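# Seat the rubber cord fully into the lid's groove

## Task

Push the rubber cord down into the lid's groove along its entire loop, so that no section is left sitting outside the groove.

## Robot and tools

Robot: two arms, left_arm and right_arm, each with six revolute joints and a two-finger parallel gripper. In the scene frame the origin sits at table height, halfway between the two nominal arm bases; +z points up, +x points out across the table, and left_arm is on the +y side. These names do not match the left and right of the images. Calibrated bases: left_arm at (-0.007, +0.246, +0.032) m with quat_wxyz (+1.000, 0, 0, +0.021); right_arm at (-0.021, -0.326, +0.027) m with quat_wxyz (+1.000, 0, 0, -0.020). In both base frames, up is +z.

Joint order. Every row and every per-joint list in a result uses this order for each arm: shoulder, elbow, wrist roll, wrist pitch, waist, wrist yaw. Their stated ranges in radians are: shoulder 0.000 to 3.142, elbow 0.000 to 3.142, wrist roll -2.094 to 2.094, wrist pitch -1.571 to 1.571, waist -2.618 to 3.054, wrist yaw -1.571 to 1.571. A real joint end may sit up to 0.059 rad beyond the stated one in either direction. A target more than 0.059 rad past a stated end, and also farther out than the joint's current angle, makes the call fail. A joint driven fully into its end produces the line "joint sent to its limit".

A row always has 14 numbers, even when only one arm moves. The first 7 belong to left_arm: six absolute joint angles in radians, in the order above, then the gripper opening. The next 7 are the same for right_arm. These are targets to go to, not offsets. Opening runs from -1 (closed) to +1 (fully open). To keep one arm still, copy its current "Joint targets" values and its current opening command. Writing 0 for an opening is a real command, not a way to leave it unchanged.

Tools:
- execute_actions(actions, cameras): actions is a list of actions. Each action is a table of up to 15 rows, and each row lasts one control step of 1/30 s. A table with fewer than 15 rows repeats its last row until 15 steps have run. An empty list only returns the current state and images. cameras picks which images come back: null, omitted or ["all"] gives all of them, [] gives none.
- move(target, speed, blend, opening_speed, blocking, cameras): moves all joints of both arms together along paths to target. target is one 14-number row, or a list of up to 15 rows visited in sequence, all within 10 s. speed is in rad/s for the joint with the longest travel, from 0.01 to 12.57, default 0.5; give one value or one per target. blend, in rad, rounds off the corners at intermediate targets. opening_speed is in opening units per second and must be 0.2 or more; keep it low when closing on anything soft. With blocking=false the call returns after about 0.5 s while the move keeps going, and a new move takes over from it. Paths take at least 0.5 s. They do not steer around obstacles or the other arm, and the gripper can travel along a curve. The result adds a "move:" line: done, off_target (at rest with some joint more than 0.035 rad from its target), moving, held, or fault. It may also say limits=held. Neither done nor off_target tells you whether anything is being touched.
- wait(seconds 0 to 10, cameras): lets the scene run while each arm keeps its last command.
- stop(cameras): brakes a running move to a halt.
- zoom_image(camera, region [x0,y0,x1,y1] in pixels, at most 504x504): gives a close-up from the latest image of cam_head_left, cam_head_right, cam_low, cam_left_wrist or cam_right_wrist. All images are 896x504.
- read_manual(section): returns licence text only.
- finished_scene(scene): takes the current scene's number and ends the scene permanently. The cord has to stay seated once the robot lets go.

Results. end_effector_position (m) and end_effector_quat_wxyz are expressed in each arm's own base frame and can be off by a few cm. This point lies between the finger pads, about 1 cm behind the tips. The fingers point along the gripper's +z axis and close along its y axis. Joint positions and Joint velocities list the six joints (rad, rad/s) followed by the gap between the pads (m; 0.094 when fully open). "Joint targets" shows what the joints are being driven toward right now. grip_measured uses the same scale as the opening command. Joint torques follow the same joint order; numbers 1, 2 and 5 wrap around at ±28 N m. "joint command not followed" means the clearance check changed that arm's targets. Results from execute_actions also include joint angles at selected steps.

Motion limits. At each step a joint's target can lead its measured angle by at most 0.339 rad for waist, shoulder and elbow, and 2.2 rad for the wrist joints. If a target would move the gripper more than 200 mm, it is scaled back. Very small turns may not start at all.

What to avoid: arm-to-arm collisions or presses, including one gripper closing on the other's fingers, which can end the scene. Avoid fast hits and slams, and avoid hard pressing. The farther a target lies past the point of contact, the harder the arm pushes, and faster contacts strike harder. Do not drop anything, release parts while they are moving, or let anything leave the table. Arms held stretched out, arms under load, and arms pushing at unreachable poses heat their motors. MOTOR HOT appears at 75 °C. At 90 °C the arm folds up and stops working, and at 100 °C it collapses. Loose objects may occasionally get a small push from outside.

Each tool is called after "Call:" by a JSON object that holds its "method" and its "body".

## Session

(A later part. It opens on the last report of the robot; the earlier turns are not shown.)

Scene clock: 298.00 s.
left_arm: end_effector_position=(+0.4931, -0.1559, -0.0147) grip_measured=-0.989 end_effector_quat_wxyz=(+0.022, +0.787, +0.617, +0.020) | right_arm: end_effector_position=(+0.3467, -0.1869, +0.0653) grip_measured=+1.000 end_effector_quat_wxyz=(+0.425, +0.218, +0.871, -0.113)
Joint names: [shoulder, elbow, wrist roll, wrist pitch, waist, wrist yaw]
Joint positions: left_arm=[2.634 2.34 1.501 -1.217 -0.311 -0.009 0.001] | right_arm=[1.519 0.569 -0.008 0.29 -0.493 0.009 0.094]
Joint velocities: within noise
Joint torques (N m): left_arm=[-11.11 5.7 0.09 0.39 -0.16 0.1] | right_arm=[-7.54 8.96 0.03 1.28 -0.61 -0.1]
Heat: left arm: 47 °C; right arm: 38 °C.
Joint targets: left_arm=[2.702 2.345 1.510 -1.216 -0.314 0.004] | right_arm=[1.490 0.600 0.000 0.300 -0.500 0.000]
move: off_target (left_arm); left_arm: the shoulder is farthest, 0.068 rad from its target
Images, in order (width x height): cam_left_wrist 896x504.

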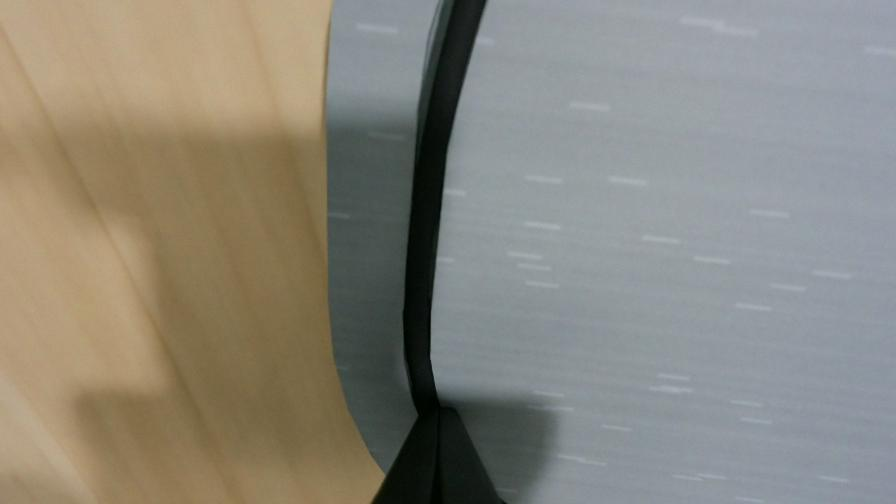

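Call:
{"method": "move", "body": {"target": [[2.57,2.345,1.51,-1.22,-0.3145,0.004,-1,1.49,0.6,0,0.3,-0.5,0,1],[2.57,2.345,1.53,-1.202,-0.3145,0.004,-1,1.49,0.6,0,0.3,-0.5,0,1],[2.704,2.345,1.53,-1.207,-0.3145,0.004,-1,1.49,0.6,0,0.3,-0.5,0,1],[2.74,2.308,1.53,-1.177,-0.3145,0.004,-1,1.49,0.6,0,0.3,-0.5,0,1]], "speed": [0.3,0.3,0.25,0.15], "cameras": ["cam_left_wrist"]}}

Call:
{"method": "zoom_image", "body": {"camera": "cam_left_wrist", "region": [300, 100, 700, 504]}}

Scene clock: 299.90 s.
left_arm: end_effector_position=(+0.4945, -0.1563, -0.0163) grip_measured=-0.989 end_effector_quat_wxyz=(+0.024, +0.793, +0.609, +0.022) | right_arm: end_effector_position=(+0.3467, -0.1869, +0.0653) grip_measured=+1.000 end_effector_quat_wxyz=(+0.425, +0.218, +0.871, -0.113)
Joint names: [shoulder, elbow, wrist roll, wrist pitch, waist, wrist yaw]
Joint positions: left_arm=[2.637 2.34 1.52 -1.209 -0.311 -0.009 0.001] | right_arm=[1.519 0.569 -0.008 0.29 -0.493 0.009 0.094]
Joint velocities: within noise
Joint torques (N m): left_arm=[-8.05 2.89 0.06 0.69 -0.28 0.13] | right_arm=[-7.41 9.16 0.06 1.34 -0.72 -0.14]
Heat: left arm: 48 °C; right arm: 38 °C.
Joint targets: left_arm=[2.740 2.308 1.530 -1.177 -0.315 0.004] | right_arm=[1.490 0.600 0.000 0.300 -0.500 0.000]
move: off_target (left_arm); left_arm: the shoulder is farthest, 0.103 rad from its target
Images, in order (width x height): cam_left_wrist 896x504.

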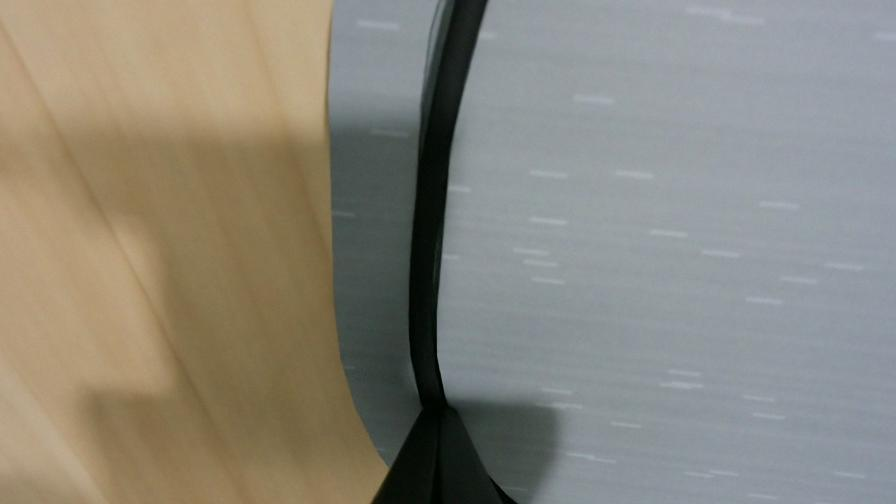

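Scaled by 1.248 from the camera's 896x504 image, which has a finer 1280x720 frame.

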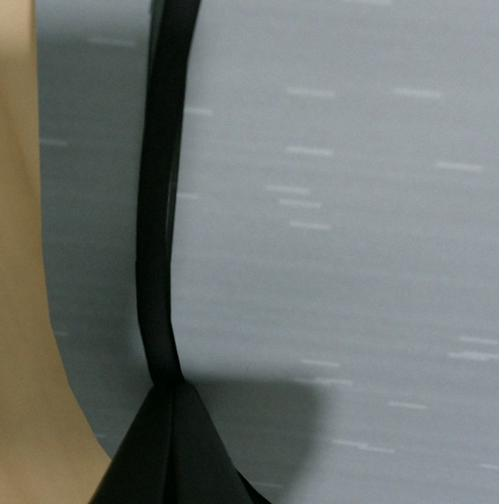

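Call:
{"method": "move", "body": {"target": [[2.57,2.335,1.53,-1.22,-0.315,0.004,-1,1.49,0.6,0,0.3,-0.5,0,1],[2.57,2.345,1.59,-1.197,-0.327,0.004,-1,1.49,0.6,0,0.3,-0.5,0,1],[2.704,2.345,1.59,-1.202,-0.327,0.004,-1,1.49,0.6,0,0.3,-0.5,0,1]], "speed": [0.3,0.3,0.25], "cameras": ["cam_left_wrist"]}}

Call:
{"method": "zoom_image", "body": {"camera": "cam_left_wrist", "region": [300, 100, 700, 504]}}

Scene clock: 301.77 s.
left_arm: end_effector_position=(+0.4940, -0.1607, -0.0147) grip_measured=-0.989 end_effector_quat_wxyz=(+0.025, +0.813, +0.581, +0.024) | right_arm: end_effector_position=(+0.3467, -0.1869, +0.0653) grip_measured=+1.000 end_effector_quat_wxyz=(+0.425, +0.218, +0.871, -0.113)
Joint names: [shoulder, elbow, wrist roll, wrist pitch, waist, wrist yaw]
Joint positions: left_arm=[2.634 2.34 1.58 -1.207 -0.32 -0.01 0.001] | right_arm=[1.519 0.569 -0.008 0.29 -0.493 0.009 0.094]
Joint velocities: within noise
Joint torques (N m): left_arm=[-11.04 6.04 0.11 0.46 -0.64 0.11] | right_arm=[-7.72 9.11 0.08 1.34 -0.61 -0.06]
Heat: left arm: 48 °C; right arm: 38 °C.
Joint targets: left_arm=[2.704 2.345 1.590 -1.202 -0.327 0.004] | right_arm=[1.490 0.600 0.000 0.300 -0.500 0.000]
move: off_target (left_arm); left_arm: the shoulder is farthest, 0.070 rad from its target
Images, in order (width x height): cam_left_wrist 896x504.

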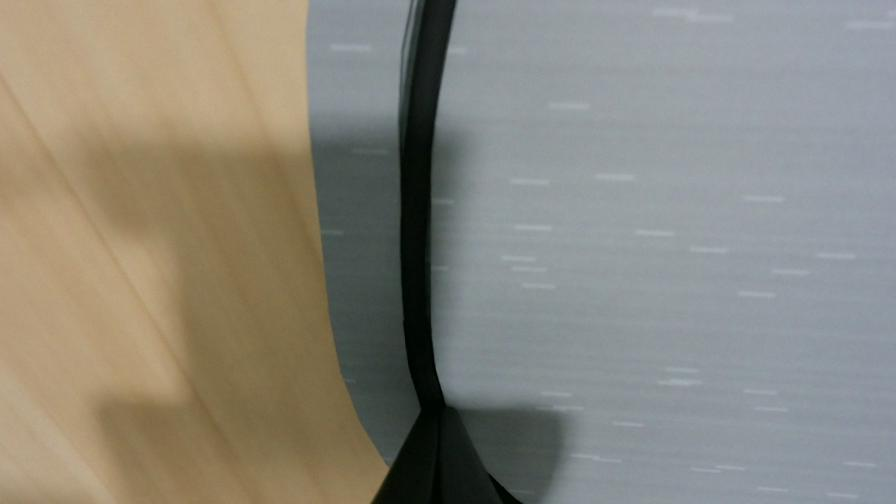

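Scaled by 1.248 from the camera's 896x504 image, which has a finer 1280x720 frame.

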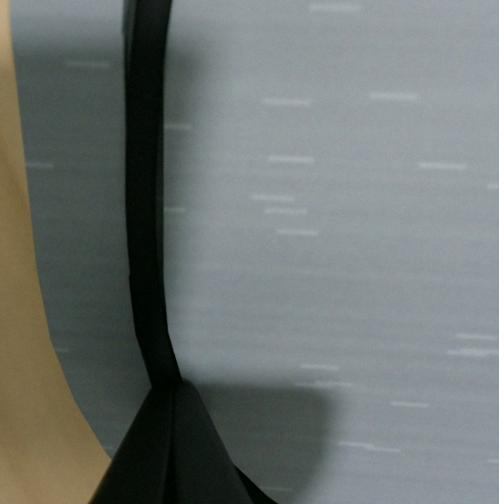

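Call:
{"method": "move", "body": {"target": [[2.57,2.345,1.59,-1.215,-0.329,0.004,-1,1.49,0.6,0,0.3,-0.5,0,1],[2.57,2.345,1.59,-1.192,-0.329,0.004,-1,1.49,0.6,0,0.3,-0.5,0,1],[2.704,2.345,1.59,-1.197,-0.329,0.004,-1,1.49,0.6,0,0.3,-0.5,0,1],[2.74,2.308,1.59,-1.167,-0.329,0.004,-1,1.49,0.6,0,0.3,-0.5,0,1],[2.57,2.335,1.59,-1.22,-0.33,0.004,-1,1.49,0.6,0,0.3,-0.5,0,1],[2.57,2.345,1.59,-1.189,-0.340,0.004,-1,1.49,0.6,0,0.3,-0.5,0,1],[2.704,2.345,1.59,-1.194,-0.340,0.004,-1,1.49,0.6,0,0.3,-0.5,0,1]], "speed": [0.3,0.3,0.25,0.15,0.3,0.3,0.25], "cameras": ["cam_left_wrist"]}}

Call:
{"method": "zoom_image", "body": {"camera": "cam_left_wrist", "region": [300, 100, 700, 504]}}

Scene clock: 305.13 s.
left_arm: end_effector_position=(+0.4937, -0.1691, -0.0147) grip_measured=-0.989 end_effector_quat_wxyz=(+0.028, +0.818, +0.574, +0.027) | right_arm: end_effector_position=(+0.3467, -0.1869, +0.0653) grip_measured=+1.000 end_effector_quat_wxyz=(+0.425, +0.218, +0.871, -0.113)
Joint names: [shoulder, elbow, wrist roll, wrist pitch, waist, wrist yaw]
Joint positions: left_arm=[2.635 2.34 1.581 -1.198 -0.336 -0.012 0.001] | right_arm=[1.519 0.569 -0.008 0.29 -0.493 0.009 0.094]
Joint velocities: within noise
Joint torques (N m): left_arm=[-11.29 5.93 0.05 0.4 -0.36 0.1] | right_arm=[-7.56 9.28 0.04 1.3 -0.81 -0.1]
Heat: left arm: 48 °C; right arm: 38 °C.
Joint targets: left_arm=[2.704 2.345 1.590 -1.194 -0.340 0.004] | right_arm=[1.490 0.600 0.000 0.300 -0.500 0.000]
move: off_target (left_arm); left_arm: the shoulder is farthest, 0.069 rad from its target
Images, in order (width x height): cam_left_wrist 896x504.

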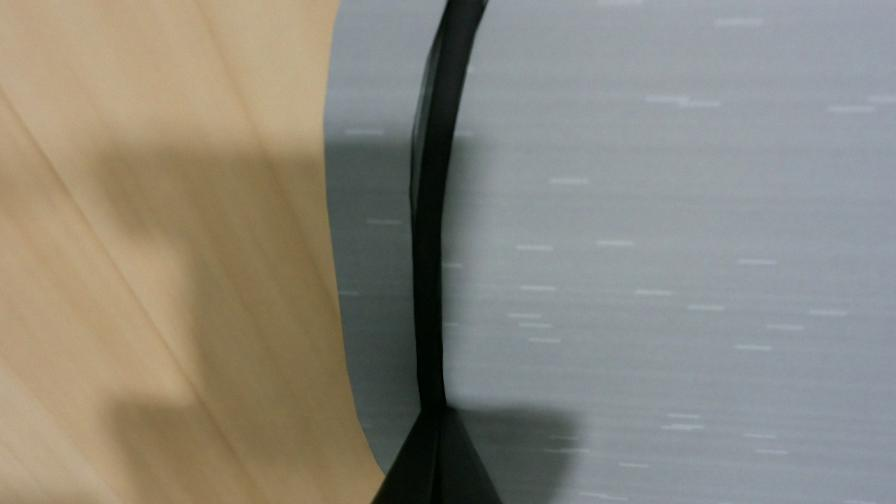

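Scaled by 1.248 from the camera's 896x504 image, which has a finer 1280x720 frame.

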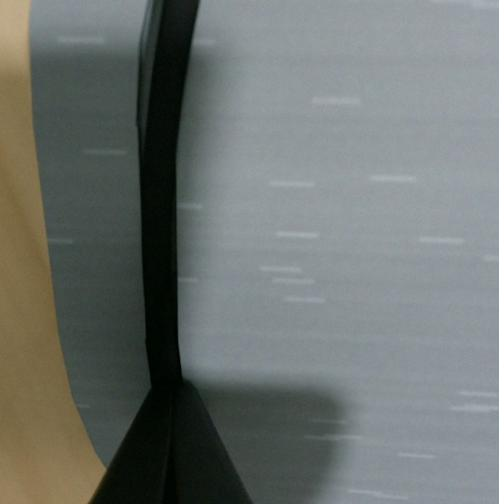

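Call:
{"method": "move", "body": {"target": [[2.57,2.345,1.61,-1.205,-0.341,0.004,-1,1.49,0.6,0,0.3,-0.5,0,1],[2.57,2.345,1.61,-1.184,-0.341,0.004,-1,1.49,0.6,0,0.3,-0.5,0,1],[2.704,2.345,1.61,-1.189,-0.341,0.004,-1,1.49,0.6,0,0.3,-0.5,0,1],[2.74,2.308,1.61,-1.159,-0.341,0.004,-1,1.49,0.6,0,0.3,-0.5,0,1],[2.57,2.335,1.61,-1.21,-0.342,0.004,-1,1.49,0.6,0,0.3,-0.5,0,1],[2.57,2.345,1.61,-1.182,-0.3565,0.004,-1,1.49,0.6,0,0.3,-0.5,0,1],[2.704,2.345,1.61,-1.187,-0.3565,0.004,-1,1.49,0.6,0,0.3,-0.5,0,1]], "speed": [0.3,0.3,0.25,0.15,0.3,0.3,0.25], "cameras": ["cam_left_wrist"]}}

Call:
{"method": "zoom_image", "body": {"camera": "cam_left_wrist", "region": [300, 100, 700, 504]}}

Scene clock: 308.50 s.
left_arm: end_effector_position=(+0.4922, -0.1774, -0.0146) grip_measured=-0.989 end_effector_quat_wxyz=(+0.031, +0.828, +0.560, +0.029) | right_arm: end_effector_position=(+0.3467, -0.1869, +0.0653) grip_measured=+1.000 end_effector_quat_wxyz=(+0.425, +0.218, +0.871, -0.113)
Joint names: [shoulder, elbow, wrist roll, wrist pitch, waist, wrist yaw]
Joint positions: left_arm=[2.635 2.34 1.601 -1.192 -0.352 -0.011 0.001] | right_arm=[1.519 0.569 -0.008 0.29 -0.493 0.009 0.094]
Joint velocities: within noise
Joint torques (N m): left_arm=[-11.36 6.32 0.05 0.48 -0.73 0.16] | right_arm=[-7.46 9.02 0.07 1.33 -0.7 -0.09]
Heat: left arm: 48 °C; right arm: 38 °C.
Joint targets: left_arm=[2.704 2.345 1.610 -1.187 -0.357 0.004] | right_arm=[1.490 0.600 0.000 0.300 -0.500 0.000]
move: off_target (left_arm); left_arm: the shoulder is farthest, 0.069 rad from its target
Images, in order (width x height): cam_left_wrist 896x504.

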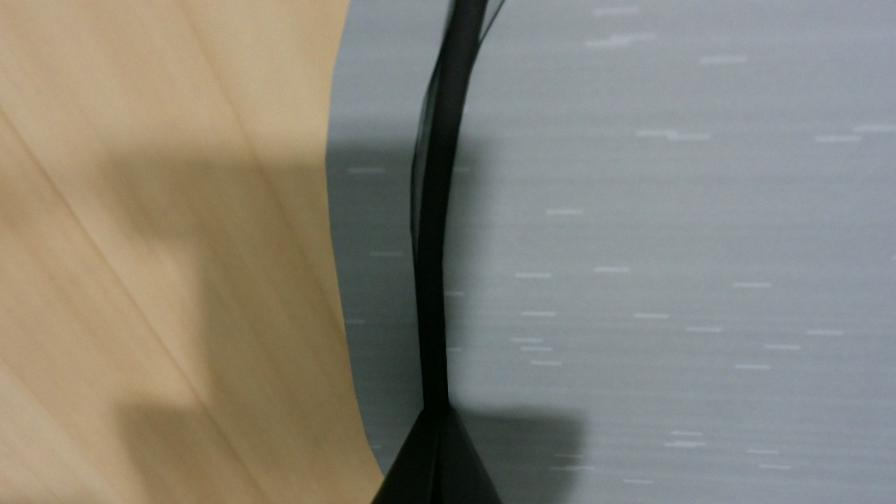

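Scaled by 1.248 from the camera's 896x504 image, which has a finer 1280x720 frame.

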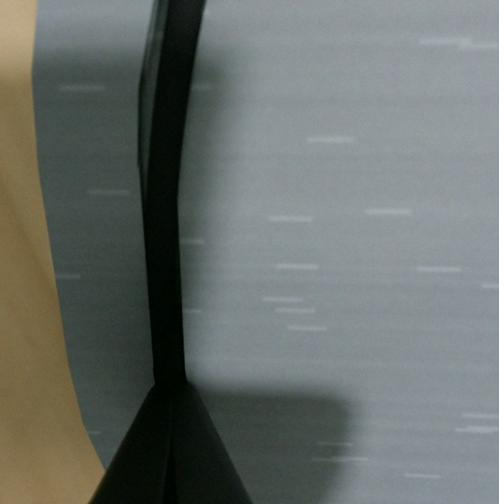

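Call:
{"method": "move", "body": {"target": [[2.74,2.308,1.61,-1.155,-0.356,0.004,-1,1.49,0.6,0,0.3,-0.5,0,1],[2.57,2.335,1.61,-1.205,-0.357,0.004,-1,1.49,0.6,0,0.3,-0.5,0,1],[2.57,2.345,1.6,-1.177,-0.3715,0.004,-1,1.49,0.6,0,0.3,-0.5,0,1],[2.705,2.345,1.6,-1.182,-0.3715,0.004,-1,1.49,0.6,0,0.3,-0.5,0,1]], "speed": [0.15,0.3,0.3,0.25], "cameras": ["cam_left_wrist"]}}

Call:
{"method": "zoom_image", "body": {"camera": "cam_left_wrist", "region": [300, 100, 700, 504]}}

Scene clock: 310.60 s.
left_arm: end_effector_position=(+0.4905, -0.1853, -0.0147) grip_measured=-0.989 end_effector_quat_wxyz=(+0.033, +0.832, +0.554, +0.029) | right_arm: end_effector_position=(+0.3467, -0.1869, +0.0653) grip_measured=+1.000 end_effector_quat_wxyz=(+0.425, +0.218, +0.871, -0.113)
Joint names: [shoulder, elbow, wrist roll, wrist pitch, waist, wrist yaw]
Joint positions: left_arm=[2.635 2.34 1.601 -1.188 -0.366 -0.01 0.001] | right_arm=[1.519 0.569 -0.008 0.29 -0.493 0.009 0.094]
Joint velocities: within noise
Joint torques (N m): left_arm=[-11.26 5.97 0.01 0.46 -0.4 0.12] | right_arm=[-7.5 9.16 0.04 1.35 -0.75 -0.09]
Heat: left arm: 48 °C; right arm: 38 °C.
Joint targets: left_arm=[2.705 2.345 1.600 -1.182 -0.371 0.004] | right_arm=[1.490 0.600 0.000 0.300 -0.500 0.000]
move: off_target (left_arm); left_arm: the shoulder is farthest, 0.070 rad from its target
Images, in order (width x height): cam_left_wrist 896x504.

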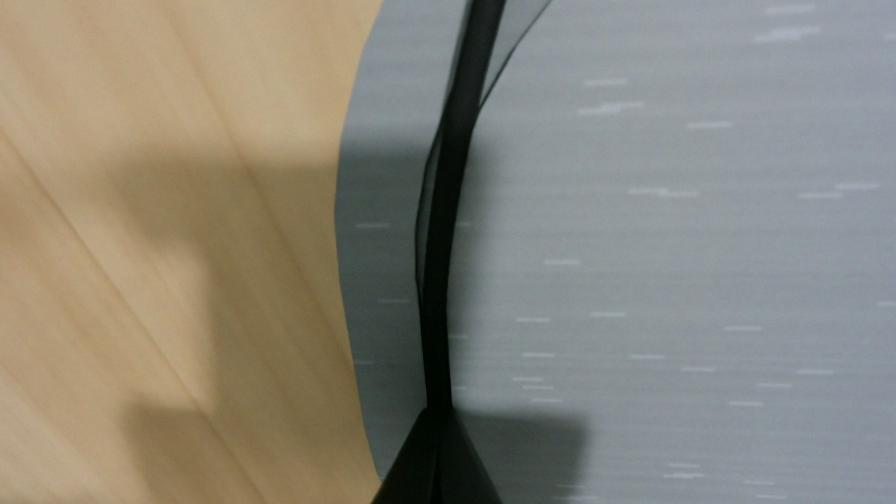

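Scaled by 1.248 from the camera's 896x504 image, which has a finer 1280x720 frame.

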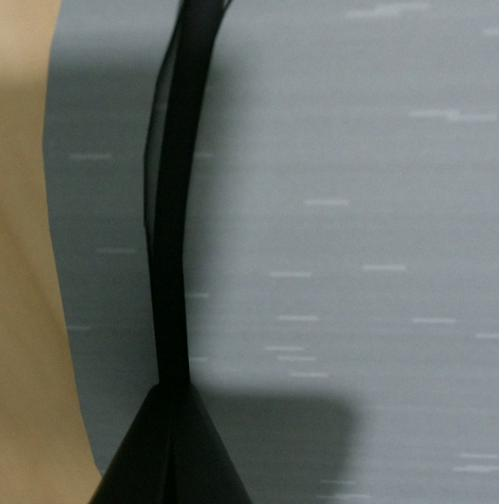

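Call:
{"method": "move", "body": {"target": [[2.74,2.308,1.6,-1.152,-0.371,0.004,-1,1.49,0.6,0,0.3,-0.5,0,1],[2.57,2.335,1.6,-1.20,-0.372,0.004,-1,1.49,0.6,0,0.3,-0.5,0,1],[2.57,2.345,1.59,-1.176,-0.386,0.004,-1,1.49,0.6,0,0.3,-0.5,0,1],[2.705,2.345,1.59,-1.181,-0.386,0.004,-1,1.49,0.6,0,0.3,-0.5,0,1]], "speed": [0.15,0.3,0.3,0.25], "cameras": ["cam_left_wrist"]}}

Call:
{"method": "zoom_image", "body": {"camera": "cam_left_wrist", "region": [300, 100, 700, 504]}}

Scene clock: 312.63 s.
left_arm: end_effector_position=(+0.4882, -0.1919, -0.0147) grip_measured=-0.989 end_effector_quat_wxyz=(+0.034, +0.833, +0.551, +0.029) | right_arm: end_effector_position=(+0.3467, -0.1869, +0.0653) grip_measured=+1.000 end_effector_quat_wxyz=(+0.425, +0.218, +0.871, -0.113)
Joint names: [shoulder, elbow, wrist roll, wrist pitch, waist, wrist yaw]
Joint positions: left_arm=[2.635 2.34 1.594 -1.187 -0.38 -0.01 0.001] | right_arm=[1.519 0.569 -0.008 0.29 -0.493 0.009 0.094]
Joint velocities: within noise
Joint torques (N m): left_arm=[-11.1 5.97 -0.03 0.46 -0.47 0.06] | right_arm=[-7.41 9.13 0.05 1.34 -0.69 -0.11]
Heat: left arm: 47 °C; right arm: 38 °C.
Joint targets: left_arm=[2.705 2.345 1.590 -1.181 -0.386 0.004] | right_arm=[1.490 0.600 0.000 0.300 -0.500 0.000]
move: off_target (left_arm); left_arm: the shoulder is farthest, 0.070 rad from its target
Images, in order (width x height): cam_left_wrist 896x504.

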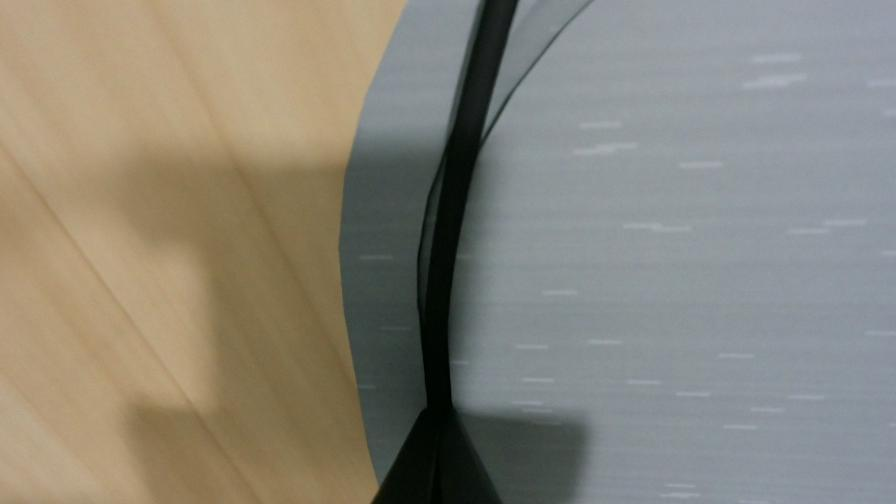

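Scaled by 1.248 from the camera's 896x504 image, which has a finer 1280x720 frame.

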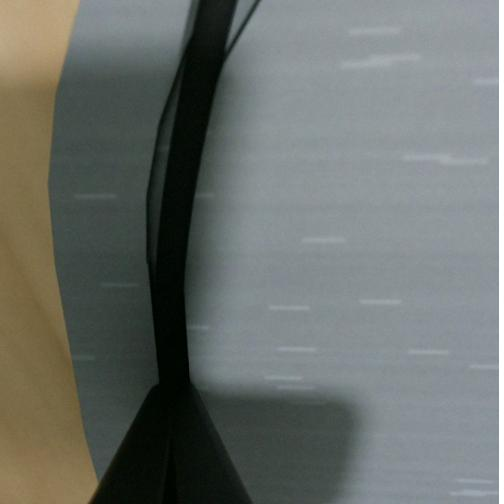

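Call:
{"method": "move", "body": {"target": [[2.74,2.308,1.59,-1.151,-0.386,0.004,-1,1.49,0.6,0,0.3,-0.5,0,1],[2.57,2.335,1.59,-1.20,-0.387,0.004,-1,1.49,0.6,0,0.3,-0.5,0,1],[2.57,2.345,1.57,-1.175,-0.401,0.004,-1,1.49,0.6,0,0.3,-0.5,0,1],[2.705,2.345,1.57,-1.180,-0.401,0.004,-1,1.49,0.6,0,0.3,-0.5,0,1],[2.74,2.308,1.57,-1.15,-0.401,0.004,-1,1.49,0.6,0,0.3,-0.5,0,1],[2.57,2.335,1.57,-1.20,-0.402,0.004,-1,1.49,0.6,0,0.3,-0.5,0,1],[2.57,2.345,1.57,-1.176,-0.415,0.004,-1,1.49,0.6,0,0.3,-0.5,0,1],[2.705,2.345,1.57,-1.181,-0.415,0.004,-1,1.49,0.6,0,0.3,-0.5,0,1]], "speed": [0.15,0.3,0.3,0.25,0.15,0.3,0.3,0.25], "cameras": ["cam_left_wrist"]}}

Call:
{"method": "zoom_image", "body": {"camera": "cam_left_wrist", "region": [300, 100, 700, 504]}}

Scene clock: 316.33 s.
left_arm: end_effector_position=(+0.4838, -0.2036, -0.0148) grip_measured=-0.989 end_effector_quat_wxyz=(+0.033, +0.835, +0.549, +0.032) | right_arm: end_effector_position=(+0.3467, -0.1869, +0.0653) grip_measured=+1.000 end_effector_quat_wxyz=(+0.425, +0.218, +0.871, -0.113)
Joint names: [shoulder, elbow, wrist roll, wrist pitch, waist, wrist yaw]
Joint positions: left_arm=[2.635 2.34 1.574 -1.185 -0.406 -0.017 0.001] | right_arm=[1.519 0.569 -0.008 0.29 -0.493 0.009 0.094]
Joint velocities: within noise
Joint torques (N m): left_arm=[-10.99 6.08 -0.08 0.39 -0.68 0.19] | right_arm=[-7.76 9.13 0.03 1.34 -0.66 -0.08]
Heat: left arm: 47 °C; right arm: 38 °C.
Joint targets: left_arm=[2.705 2.345 1.570 -1.181 -0.415 0.004] | right_arm=[1.490 0.600 0.000 0.300 -0.500 0.000]
move: off_target (left_arm); left_arm: the shoulder is farthest, 0.070 rad from its target
Images, in order (width x height): cam_left_wrist 896x504.

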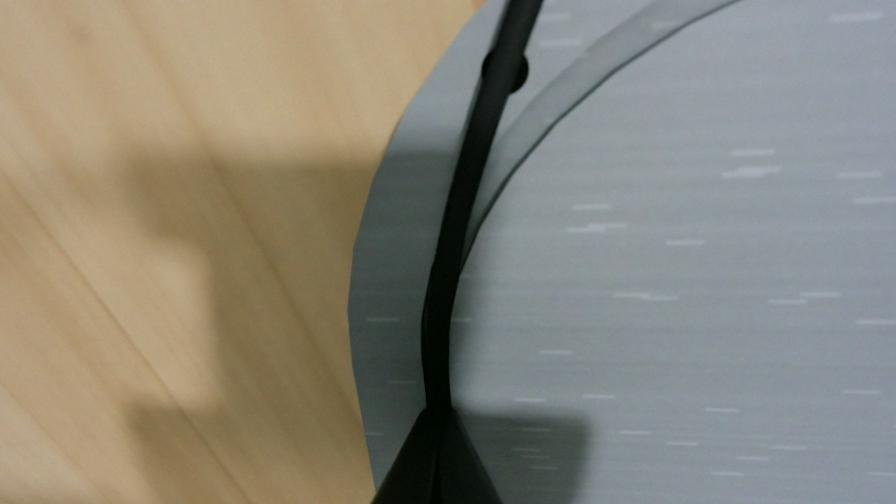

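Scaled by 1.248 from the camera's 896x504 image, which has a finer 1280x720 frame.

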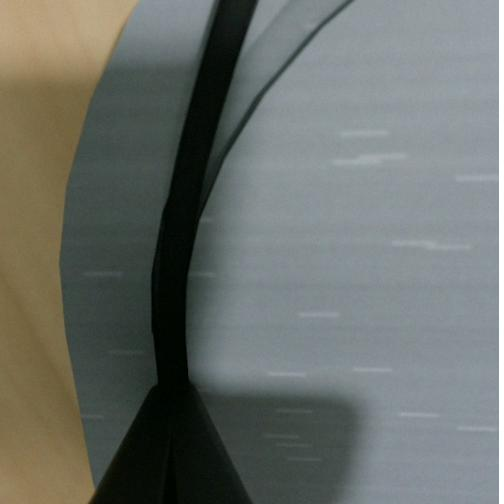

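Call:
{"method": "move", "body": {"target": [[2.74,2.308,1.57,-1.15,-0.415,0.004,-1,1.49,0.6,0,0.3,-0.5,0,1],[2.56,2.335,1.57,-1.20,-0.416,0.004,-1,1.49,0.6,0,0.3,-0.5,0,1],[2.56,2.345,1.55,-1.176,-0.428,0.004,-1,1.49,0.6,0,0.3,-0.5,0,1],[2.706,2.345,1.55,-1.181,-0.428,0.004,-1,1.49,0.6,0,0.3,-0.5,0,1]], "speed": [0.15,0.3,0.3,0.25], "cameras": ["cam_left_wrist"]}}

Call:
{"method": "zoom_image", "body": {"camera": "cam_left_wrist", "region": [300, 100, 700, 504]}}

Scene clock: 318.53 s.
left_arm: end_effector_position=(+0.4791, -0.2156, -0.0150) grip_measured=-0.989 end_effector_quat_wxyz=(+0.036, +0.836, +0.547, +0.028) | right_arm: end_effector_position=(+0.3467, -0.1869, +0.0653) grip_measured=+1.000 end_effector_quat_wxyz=(+0.425, +0.218, +0.871, -0.113)
Joint names: [shoulder, elbow, wrist roll, wrist pitch, waist, wrist yaw]
Joint positions: left_arm=[2.636 2.34 1.554 -1.183 -0.428 -0.009 0.001] | right_arm=[1.519 0.569 -0.008 0.29 -0.493 0.009 0.094]
Joint velocities: within noise
Joint torques (N m): left_arm=[-11.44 6.22 -0.08 0.42 0.05 0.12] | right_arm=[-7.73 8.99 0.06 1.34 -0.54 -0.13]
Heat: left arm: 47 °C; right arm: 38 °C.
Joint targets: left_arm=[2.706 2.345 1.550 -1.181 -0.428 0.004] | right_arm=[1.490 0.600 0.000 0.300 -0.500 0.000]
move: off_target (left_arm); left_arm: the shoulder is farthest, 0.070 rad from its target
Images, in order (width x height): cam_left_wrist 896x504.

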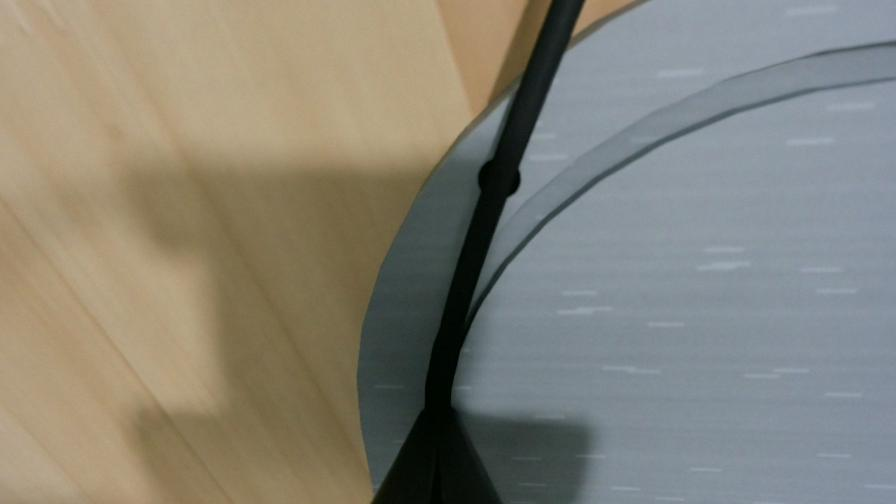

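Scaled by 1.248 from the camera's 896x504 image, which has a finer 1280x720 frame.

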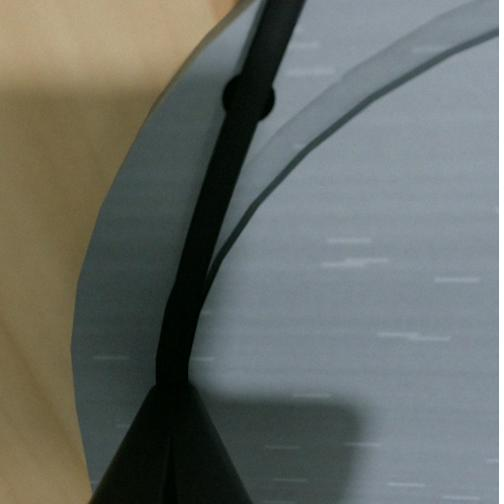

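Call:
{"method": "move", "body": {"target": [[2.742,2.308,1.55,-1.15,-0.428,0.004,-1,1.49,0.6,0,0.3,-0.5,0,1],[2.56,2.335,1.57,-1.20,-0.43,0.004,-1,1.49,0.6,0,0.3,-0.5,0,1],[2.56,2.345,1.6,-1.178,-0.441,0.004,-1,1.49,0.6,0,0.3,-0.5,0,1],[2.706,2.343,1.6,-1.183,-0.441,0.004,-1,1.49,0.6,0,0.3,-0.5,0,1]], "speed": [0.15,0.3,0.3,0.25], "cameras": ["cam_left_wrist"]}}

Call:
{"method": "zoom_image", "body": {"camera": "cam_left_wrist", "region": [300, 100, 700, 504]}}

Scene clock: 320.77 s.
left_arm: end_effector_position=(+0.4773, -0.2196, -0.0150) grip_measured=-0.989 end_effector_quat_wxyz=(+0.036, +0.848, +0.529, +0.029) | right_arm: end_effector_position=(+0.3467, -0.1869, +0.0653) grip_measured=+1.000 end_effector_quat_wxyz=(+0.425, +0.218, +0.871, -0.113)
Joint names: [shoulder, elbow, wrist roll, wrist pitch, waist, wrist yaw]
Joint positions: left_arm=[2.636 2.34 1.591 -1.183 -0.436 -0.009 0.001] | right_arm=[1.519 0.569 -0.008 0.29 -0.493 0.009 0.094]
Joint velocities: within noise
Joint torques (N m): left_arm=[-11.28 5.97 0.06 0.45 -0.31 0.12] | right_arm=[-7.54 9.17 0.05 1.3 -0.53 -0.12]
Heat: left arm: 47 °C; right arm: 38 °C.
Joint targets: left_arm=[2.706 2.343 1.600 -1.183 -0.441 0.004] | right_arm=[1.490 0.600 0.000 0.300 -0.500 0.000]
move: off_target (left_arm); left_arm: the shoulder is farthest, 0.070 rad from its target
Images, in order (width x height): cam_left_wrist 896x504.

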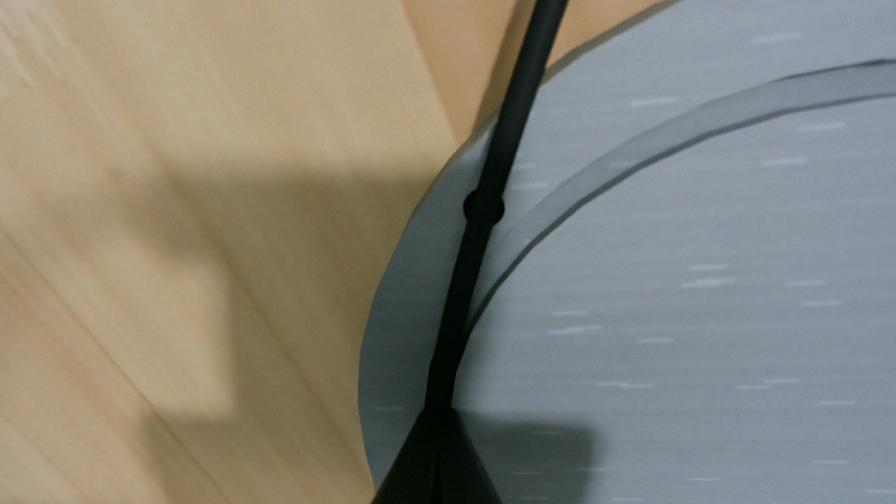

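Scaled by 1.248 from the camera's 896x504 image, which has a finer 1280x720 frame.

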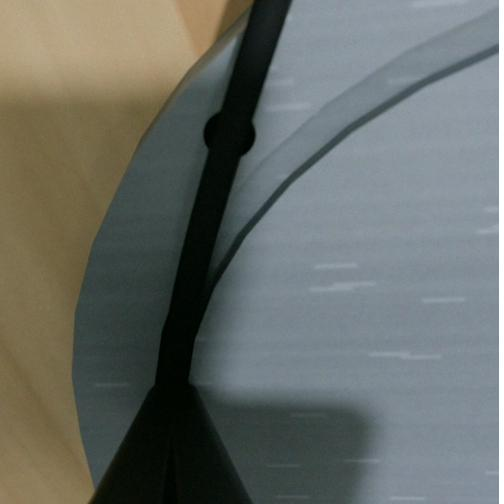

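Call:
{"method": "move", "body": {"target": [[2.742,2.306,1.6,-1.153,-0.441,0.004,-1,1.49,0.6,0,0.3,-0.5,0,1],[2.56,2.335,1.62,-1.20,-0.442,0.004,-1,1.49,0.6,0,0.3,-0.5,0,1],[2.56,2.340,1.68,-1.182,-0.454,0.004,-1,1.49,0.6,0,0.3,-0.5,0,1],[2.706,2.337,1.68,-1.187,-0.454,0.004,-1,1.49,0.6,0,0.3,-0.5,0,1]], "speed": [0.15,0.3,0.3,0.25], "cameras": ["cam_left_wrist"]}}

Call:
{"method": "zoom_image", "body": {"camera": "cam_left_wrist", "region": [300, 100, 700, 504]}}

Scene clock: 323.03 s.
left_arm: end_effector_position=(+0.4739, -0.2261, -0.0150) grip_measured=-0.989 end_effector_quat_wxyz=(+0.035, +0.871, +0.488, +0.029) | right_arm: end_effector_position=(+0.3467, -0.1869, +0.0653) grip_measured=+1.000 end_effector_quat_wxyz=(+0.425, +0.218, +0.871, -0.113)
Joint names: [shoulder, elbow, wrist roll, wrist pitch, waist, wrist yaw]
Joint positions: left_arm=[2.636 2.34 1.67 -1.184 -0.45 -0.009 0.001] | right_arm=[1.519 0.569 -0.008 0.29 -0.493 0.009 0.094]
Joint velocities: within noise
Joint torques (N m): left_arm=[-10.84 5.48 0.09 0.4 -0.51 0.05] | right_arm=[-7.43 9.1 0.09 1.34 -0.43 -0.11]
Heat: left arm: 48 °C; right arm: 38 °C.
Joint targets: left_arm=[2.706 2.337 1.680 -1.187 -0.454 0.004] | right_arm=[1.490 0.600 0.000 0.300 -0.500 0.000]
move: off_target (left_arm); left_arm: the shoulder is farthest, 0.070 rad from its target
Images, in order (width x height): cam_left_wrist 896x504.

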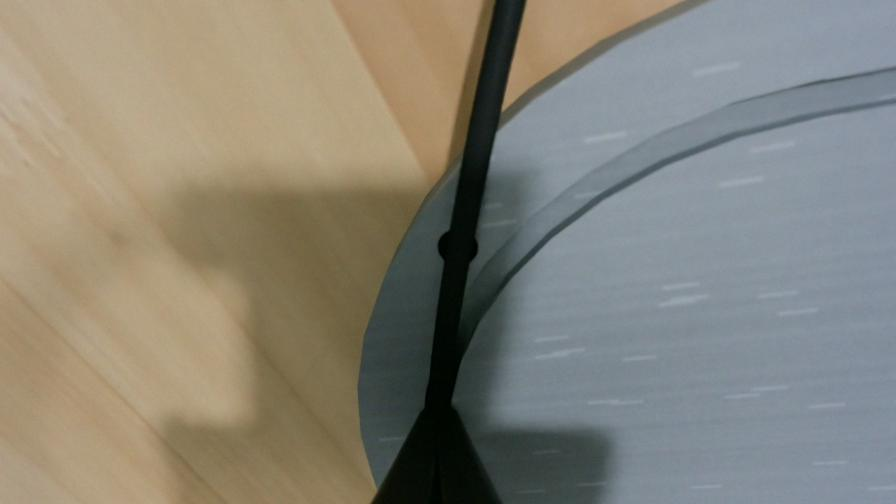

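Scaled by 1.248 from the camera's 896x504 image, which has a finer 1280x720 frame.

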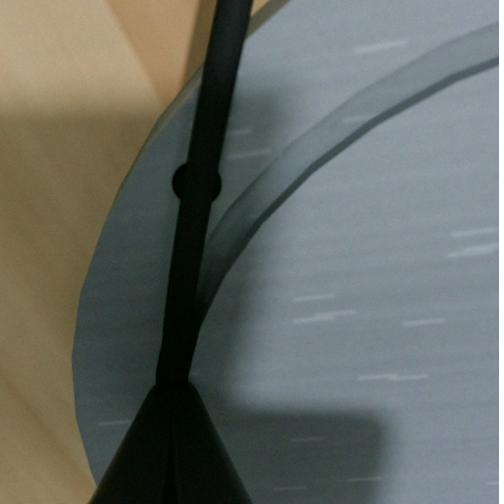

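Call:
{"method": "move", "body": {"target": [[2.742,2.3,1.68,-1.157,-0.454,0.004,-1,1.49,0.6,0,0.3,-0.5,0,1],[2.56,2.335,1.68,-1.21,-0.456,0.004,-1,1.49,0.6,0,0.3,-0.5,0,1],[2.56,2.335,1.78,-1.188,-0.4665,0.004,-1,1.49,0.6,0,0.3,-0.5,0,1],[2.703,2.332,1.78,-1.193,-0.4665,0.004,-1,1.49,0.6,0,0.3,-0.5,0,1]], "speed": [0.15,0.3,0.3,0.25], "cameras": ["cam_left_wrist"]}}

Call:
{"method": "zoom_image", "body": {"camera": "cam_left_wrist", "region": [300, 100, 700, 504]}}

Scene clock: 325.43 s.
left_arm: end_effector_position=(+0.4706, -0.2314, -0.0147) grip_measured=-0.989 end_effector_quat_wxyz=(+0.033, +0.897, +0.439, +0.030) | right_arm: end_effector_position=(+0.3467, -0.1869, +0.0653) grip_measured=+1.000 end_effector_quat_wxyz=(+0.425, +0.218, +0.871, -0.113)
Joint names: [shoulder, elbow, wrist roll, wrist pitch, waist, wrist yaw]
Joint positions: left_arm=[2.635 2.34 1.77 -1.187 -0.461 -0.007 0.001] | right_arm=[1.519 0.569 -0.008 0.29 -0.493 0.009 0.094]
Joint velocities: within noise
Joint torques (N m): left_arm=[-11.48 5.01 0.06 0.32 -0.69 0.12] | right_arm=[-7.46 9.25 0.07 1.32 -0.68 -0.15]
Heat: left arm: 48 °C; right arm: 38 °C.
Joint targets: left_arm=[2.703 2.332 1.780 -1.193 -0.466 0.004] | right_arm=[1.490 0.600 0.000 0.300 -0.500 0.000]
move: off_target (left_arm); left_arm: the shoulder is farthest, 0.068 rad from its target
Images, in order (width x height): cam_left_wrist 896x504.

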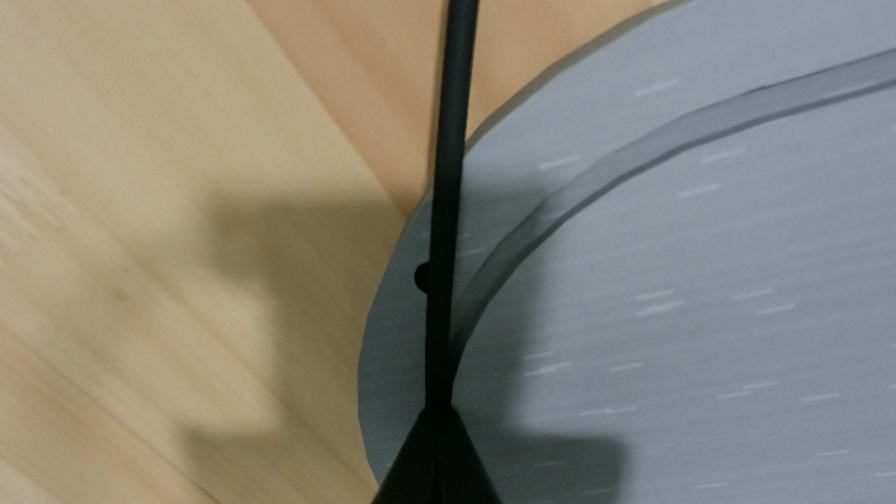

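Scaled by 1.248 from the camera's 896x504 image, which has a finer 1280x720 frame.

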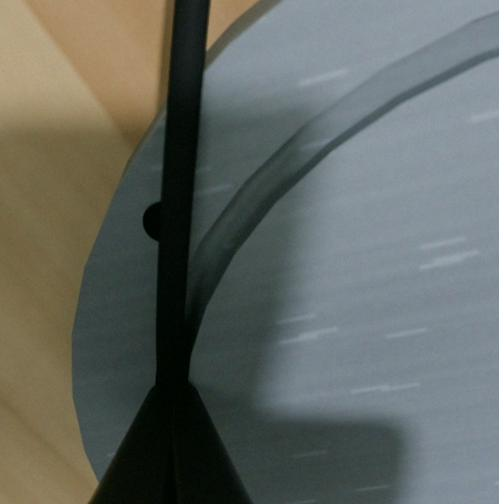

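Call:
{"method": "move", "body": {"target": [[2.738,2.295,1.78,-1.163,-0.4665,0.004,-1,1.49,0.6,0,0.3,-0.5,0,1],[2.555,2.33,1.78,-1.22,-0.468,0.004,-1,1.49,0.6,0,0.3,-0.5,0,1],[2.555,2.33,1.88,-1.197,-0.4785,0.004,-1,1.49,0.6,0,0.3,-0.5,0,1],[2.699,2.326,1.88,-1.202,-0.4785,0.004,-1,1.49,0.6,0,0.3,-0.5,0,1]], "speed": [0.15,0.3,0.3,0.25], "cameras": ["cam_left_wrist"]}}

Call:
{"method": "zoom_image", "body": {"camera": "cam_left_wrist", "region": [300, 100, 700, 504]}}

Scene clock: 327.77 s.
left_arm: end_effector_position=(+0.4638, -0.2368, -0.0148) grip_measured=-0.989 end_effector_quat_wxyz=(+0.026, +0.921, +0.387, +0.026) | right_arm: end_effector_position=(+0.3467, -0.1869, +0.0653) grip_measured=+1.000 end_effector_quat_wxyz=(+0.425, +0.218, +0.871, -0.113)
Joint names: [shoulder, elbow, wrist roll, wrist pitch, waist, wrist yaw]
Joint positions: left_arm=[2.635 2.34 1.87 -1.202 -0.476 -0.006 0.001] | right_arm=[1.519 0.569 -0.008 0.29 -0.493 0.009 0.094]
Joint velocities: within noise
Joint torques (N m): left_arm=[-11.88 4.3 0.07 0.33 -0.06 0.07] | right_arm=[-7.68 8.98 0.08 1.31 -0.66 -0.07]
Heat: left arm: 49 °C; right arm: 38 °C.
Joint targets: left_arm=[2.699 2.326 1.880 -1.202 -0.479 0.004] | right_arm=[1.490 0.600 0.000 0.300 -0.500 0.000]
move: off_target (left_arm); left_arm: the shoulder is farthest, 0.064 rad from its target
Images, in order (width x height): cam_left_wrist 896x504.

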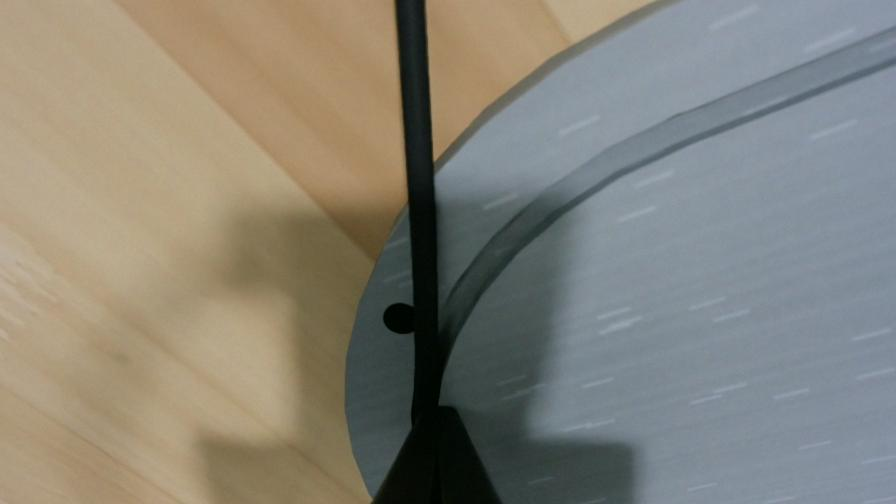

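Scaled by 1.248 from the camera's 896x504 image, which has a finer 1280x720 frame.

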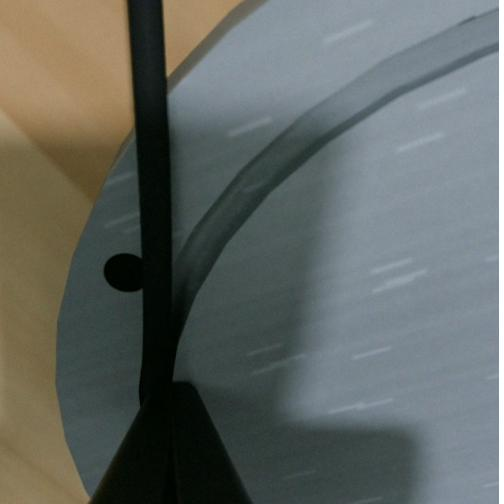

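Call:
{"method": "move", "body": {"target": [[2.555,2.33,1.88,-1.21,-0.4785,0.004,-1,1.49,0.6,0,0.3,-0.5,0,1],[2.555,2.33,1.88,-1.187,-0.4785,0.004,-1,1.49,0.6,0,0.3,-0.5,0,1],[2.699,2.326,1.88,-1.191,-0.4785,0.004,-1,1.49,0.6,0,0.3,-0.5,0,1]], "speed": [0.3,0.3,0.25], "cameras": ["cam_left_wrist"]}}

Call:
{"method": "zoom_image", "body": {"camera": "cam_left_wrist", "region": [300, 100, 700, 504]}}

Scene clock: 329.53 s.
left_arm: end_effector_position=(+0.4663, -0.2381, -0.0148) grip_measured=-0.989 end_effector_quat_wxyz=(+0.031, +0.921, +0.387, +0.029) | right_arm: end_effector_position=(+0.3467, -0.1869, +0.0653) grip_measured=+1.000 end_effector_quat_wxyz=(+0.425, +0.218, +0.871, -0.113)
Joint names: [shoulder, elbow, wrist roll, wrist pitch, waist, wrist yaw]
Joint positions: left_arm=[2.635 2.34 1.871 -1.191 -0.476 -0.006 0.001] | right_arm=[1.519 0.569 -0.008 0.29 -0.493 0.009 0.094]
Joint velocities: within noise
Joint torques (N m): left_arm=[-11.71 4.29 0.03 0.38 -0.08 0.03] | right_arm=[-7.68 9.18 0.01 1.31 -0.44 -0.09]
Heat: left arm: 50 °C; right arm: 38 °C.
Joint targets: left_arm=[2.699 2.326 1.880 -1.191 -0.479 0.004] | right_arm=[1.490 0.600 0.000 0.300 -0.500 0.000]
move: off_target (left_arm); left_arm: the shoulder is farthest, 0.064 rad from its target
Images, in order (width x height): cam_left_wrist 896x504.

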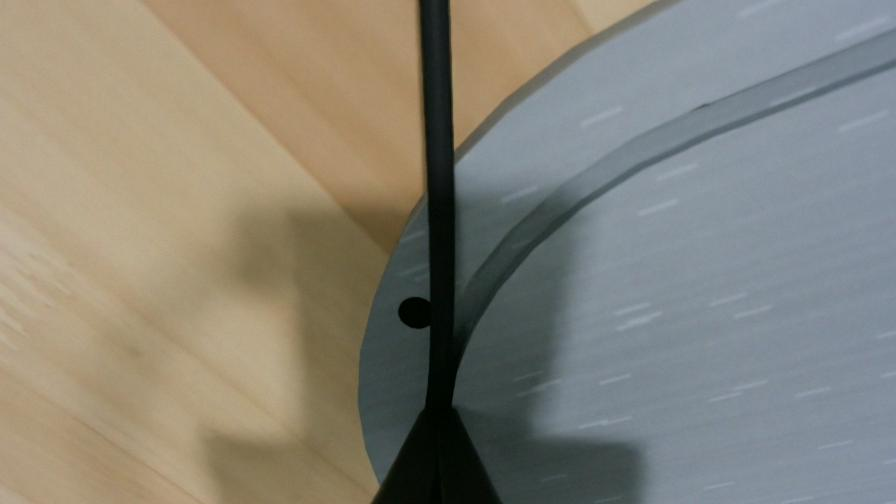

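Scaled by 1.248 from the camera's 896x504 image, which has a finer 1280x720 frame.

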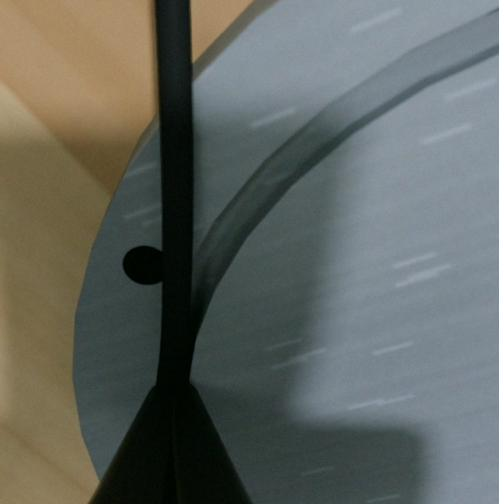

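Call:
{"method": "move", "body": {"target": [[2.735,2.29,1.88,-1.161,-0.4785,0.004,-1,1.49,0.6,0,0.3,-0.5,0,1],[2.555,2.33,1.88,-1.22,-0.4785,0.004,-1,1.49,0.6,0,0.3,-0.5,0,1],[2.555,2.33,1.97,-1.195,-0.4905,0.004,-1,1.49,0.6,0,0.3,-0.5,0,1],[2.699,2.326,1.97,-1.199,-0.4905,0.004,-1,1.49,0.6,0,0.3,-0.5,0,1]], "speed": [0.15,0.3,0.3,0.25], "cameras": ["cam_left_wrist"]}}

Call:
{"method": "zoom_image", "body": {"camera": "cam_left_wrist", "region": [300, 100, 700, 504]}}

Scene clock: 331.90 s.
left_arm: end_effector_position=(+0.4613, -0.2427, -0.0148) grip_measured=-0.989 end_effector_quat_wxyz=(+0.027, +0.940, +0.340, +0.028) | right_arm: end_effector_position=(+0.3467, -0.1869, +0.0653) grip_measured=+1.000 end_effector_quat_wxyz=(+0.425, +0.218, +0.871, -0.113)
Joint names: [shoulder, elbow, wrist roll, wrist pitch, waist, wrist yaw]
Joint positions: left_arm=[2.633 2.337 1.96 -1.198 -0.488 -0.005 0.001] | right_arm=[1.519 0.569 -0.008 0.29 -0.493 0.009 0.094]
Joint velocities: within noise
Joint torques (N m): left_arm=[-11.47 4.67 0.08 0.37 -0.31 0.08] | right_arm=[-7.72 9.03 0.07 1.31 -0.53 -0.11]
Heat: left arm: 50 °C; right arm: 38 °C.
Joint targets: left_arm=[2.699 2.326 1.970 -1.199 -0.491 0.004] | right_arm=[1.490 0.600 0.000 0.300 -0.500 0.000]
move: off_target (left_arm); left_arm: the shoulder is farthest, 0.066 rad from its target
Images, in order (width x height): cam_left_wrist 896x504.

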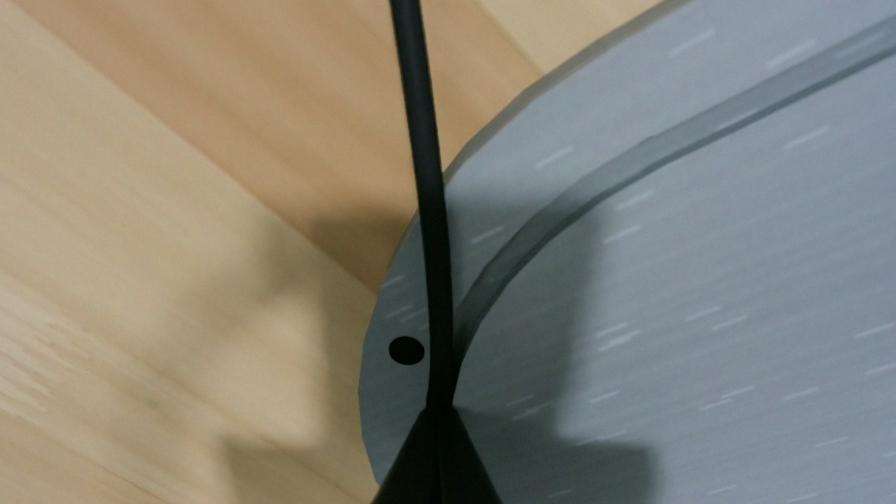

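Scaled by 1.248 from the camera's 896x504 image, which has a finer 1280x720 frame.

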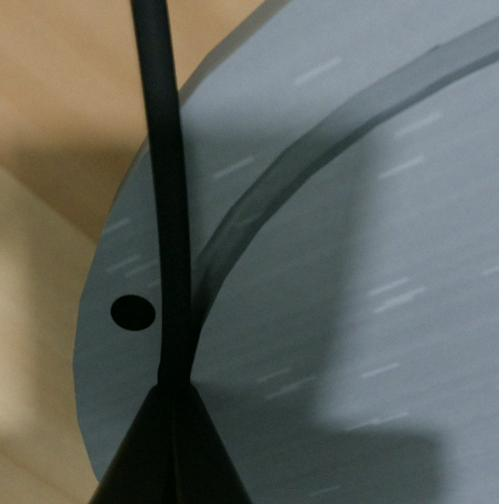

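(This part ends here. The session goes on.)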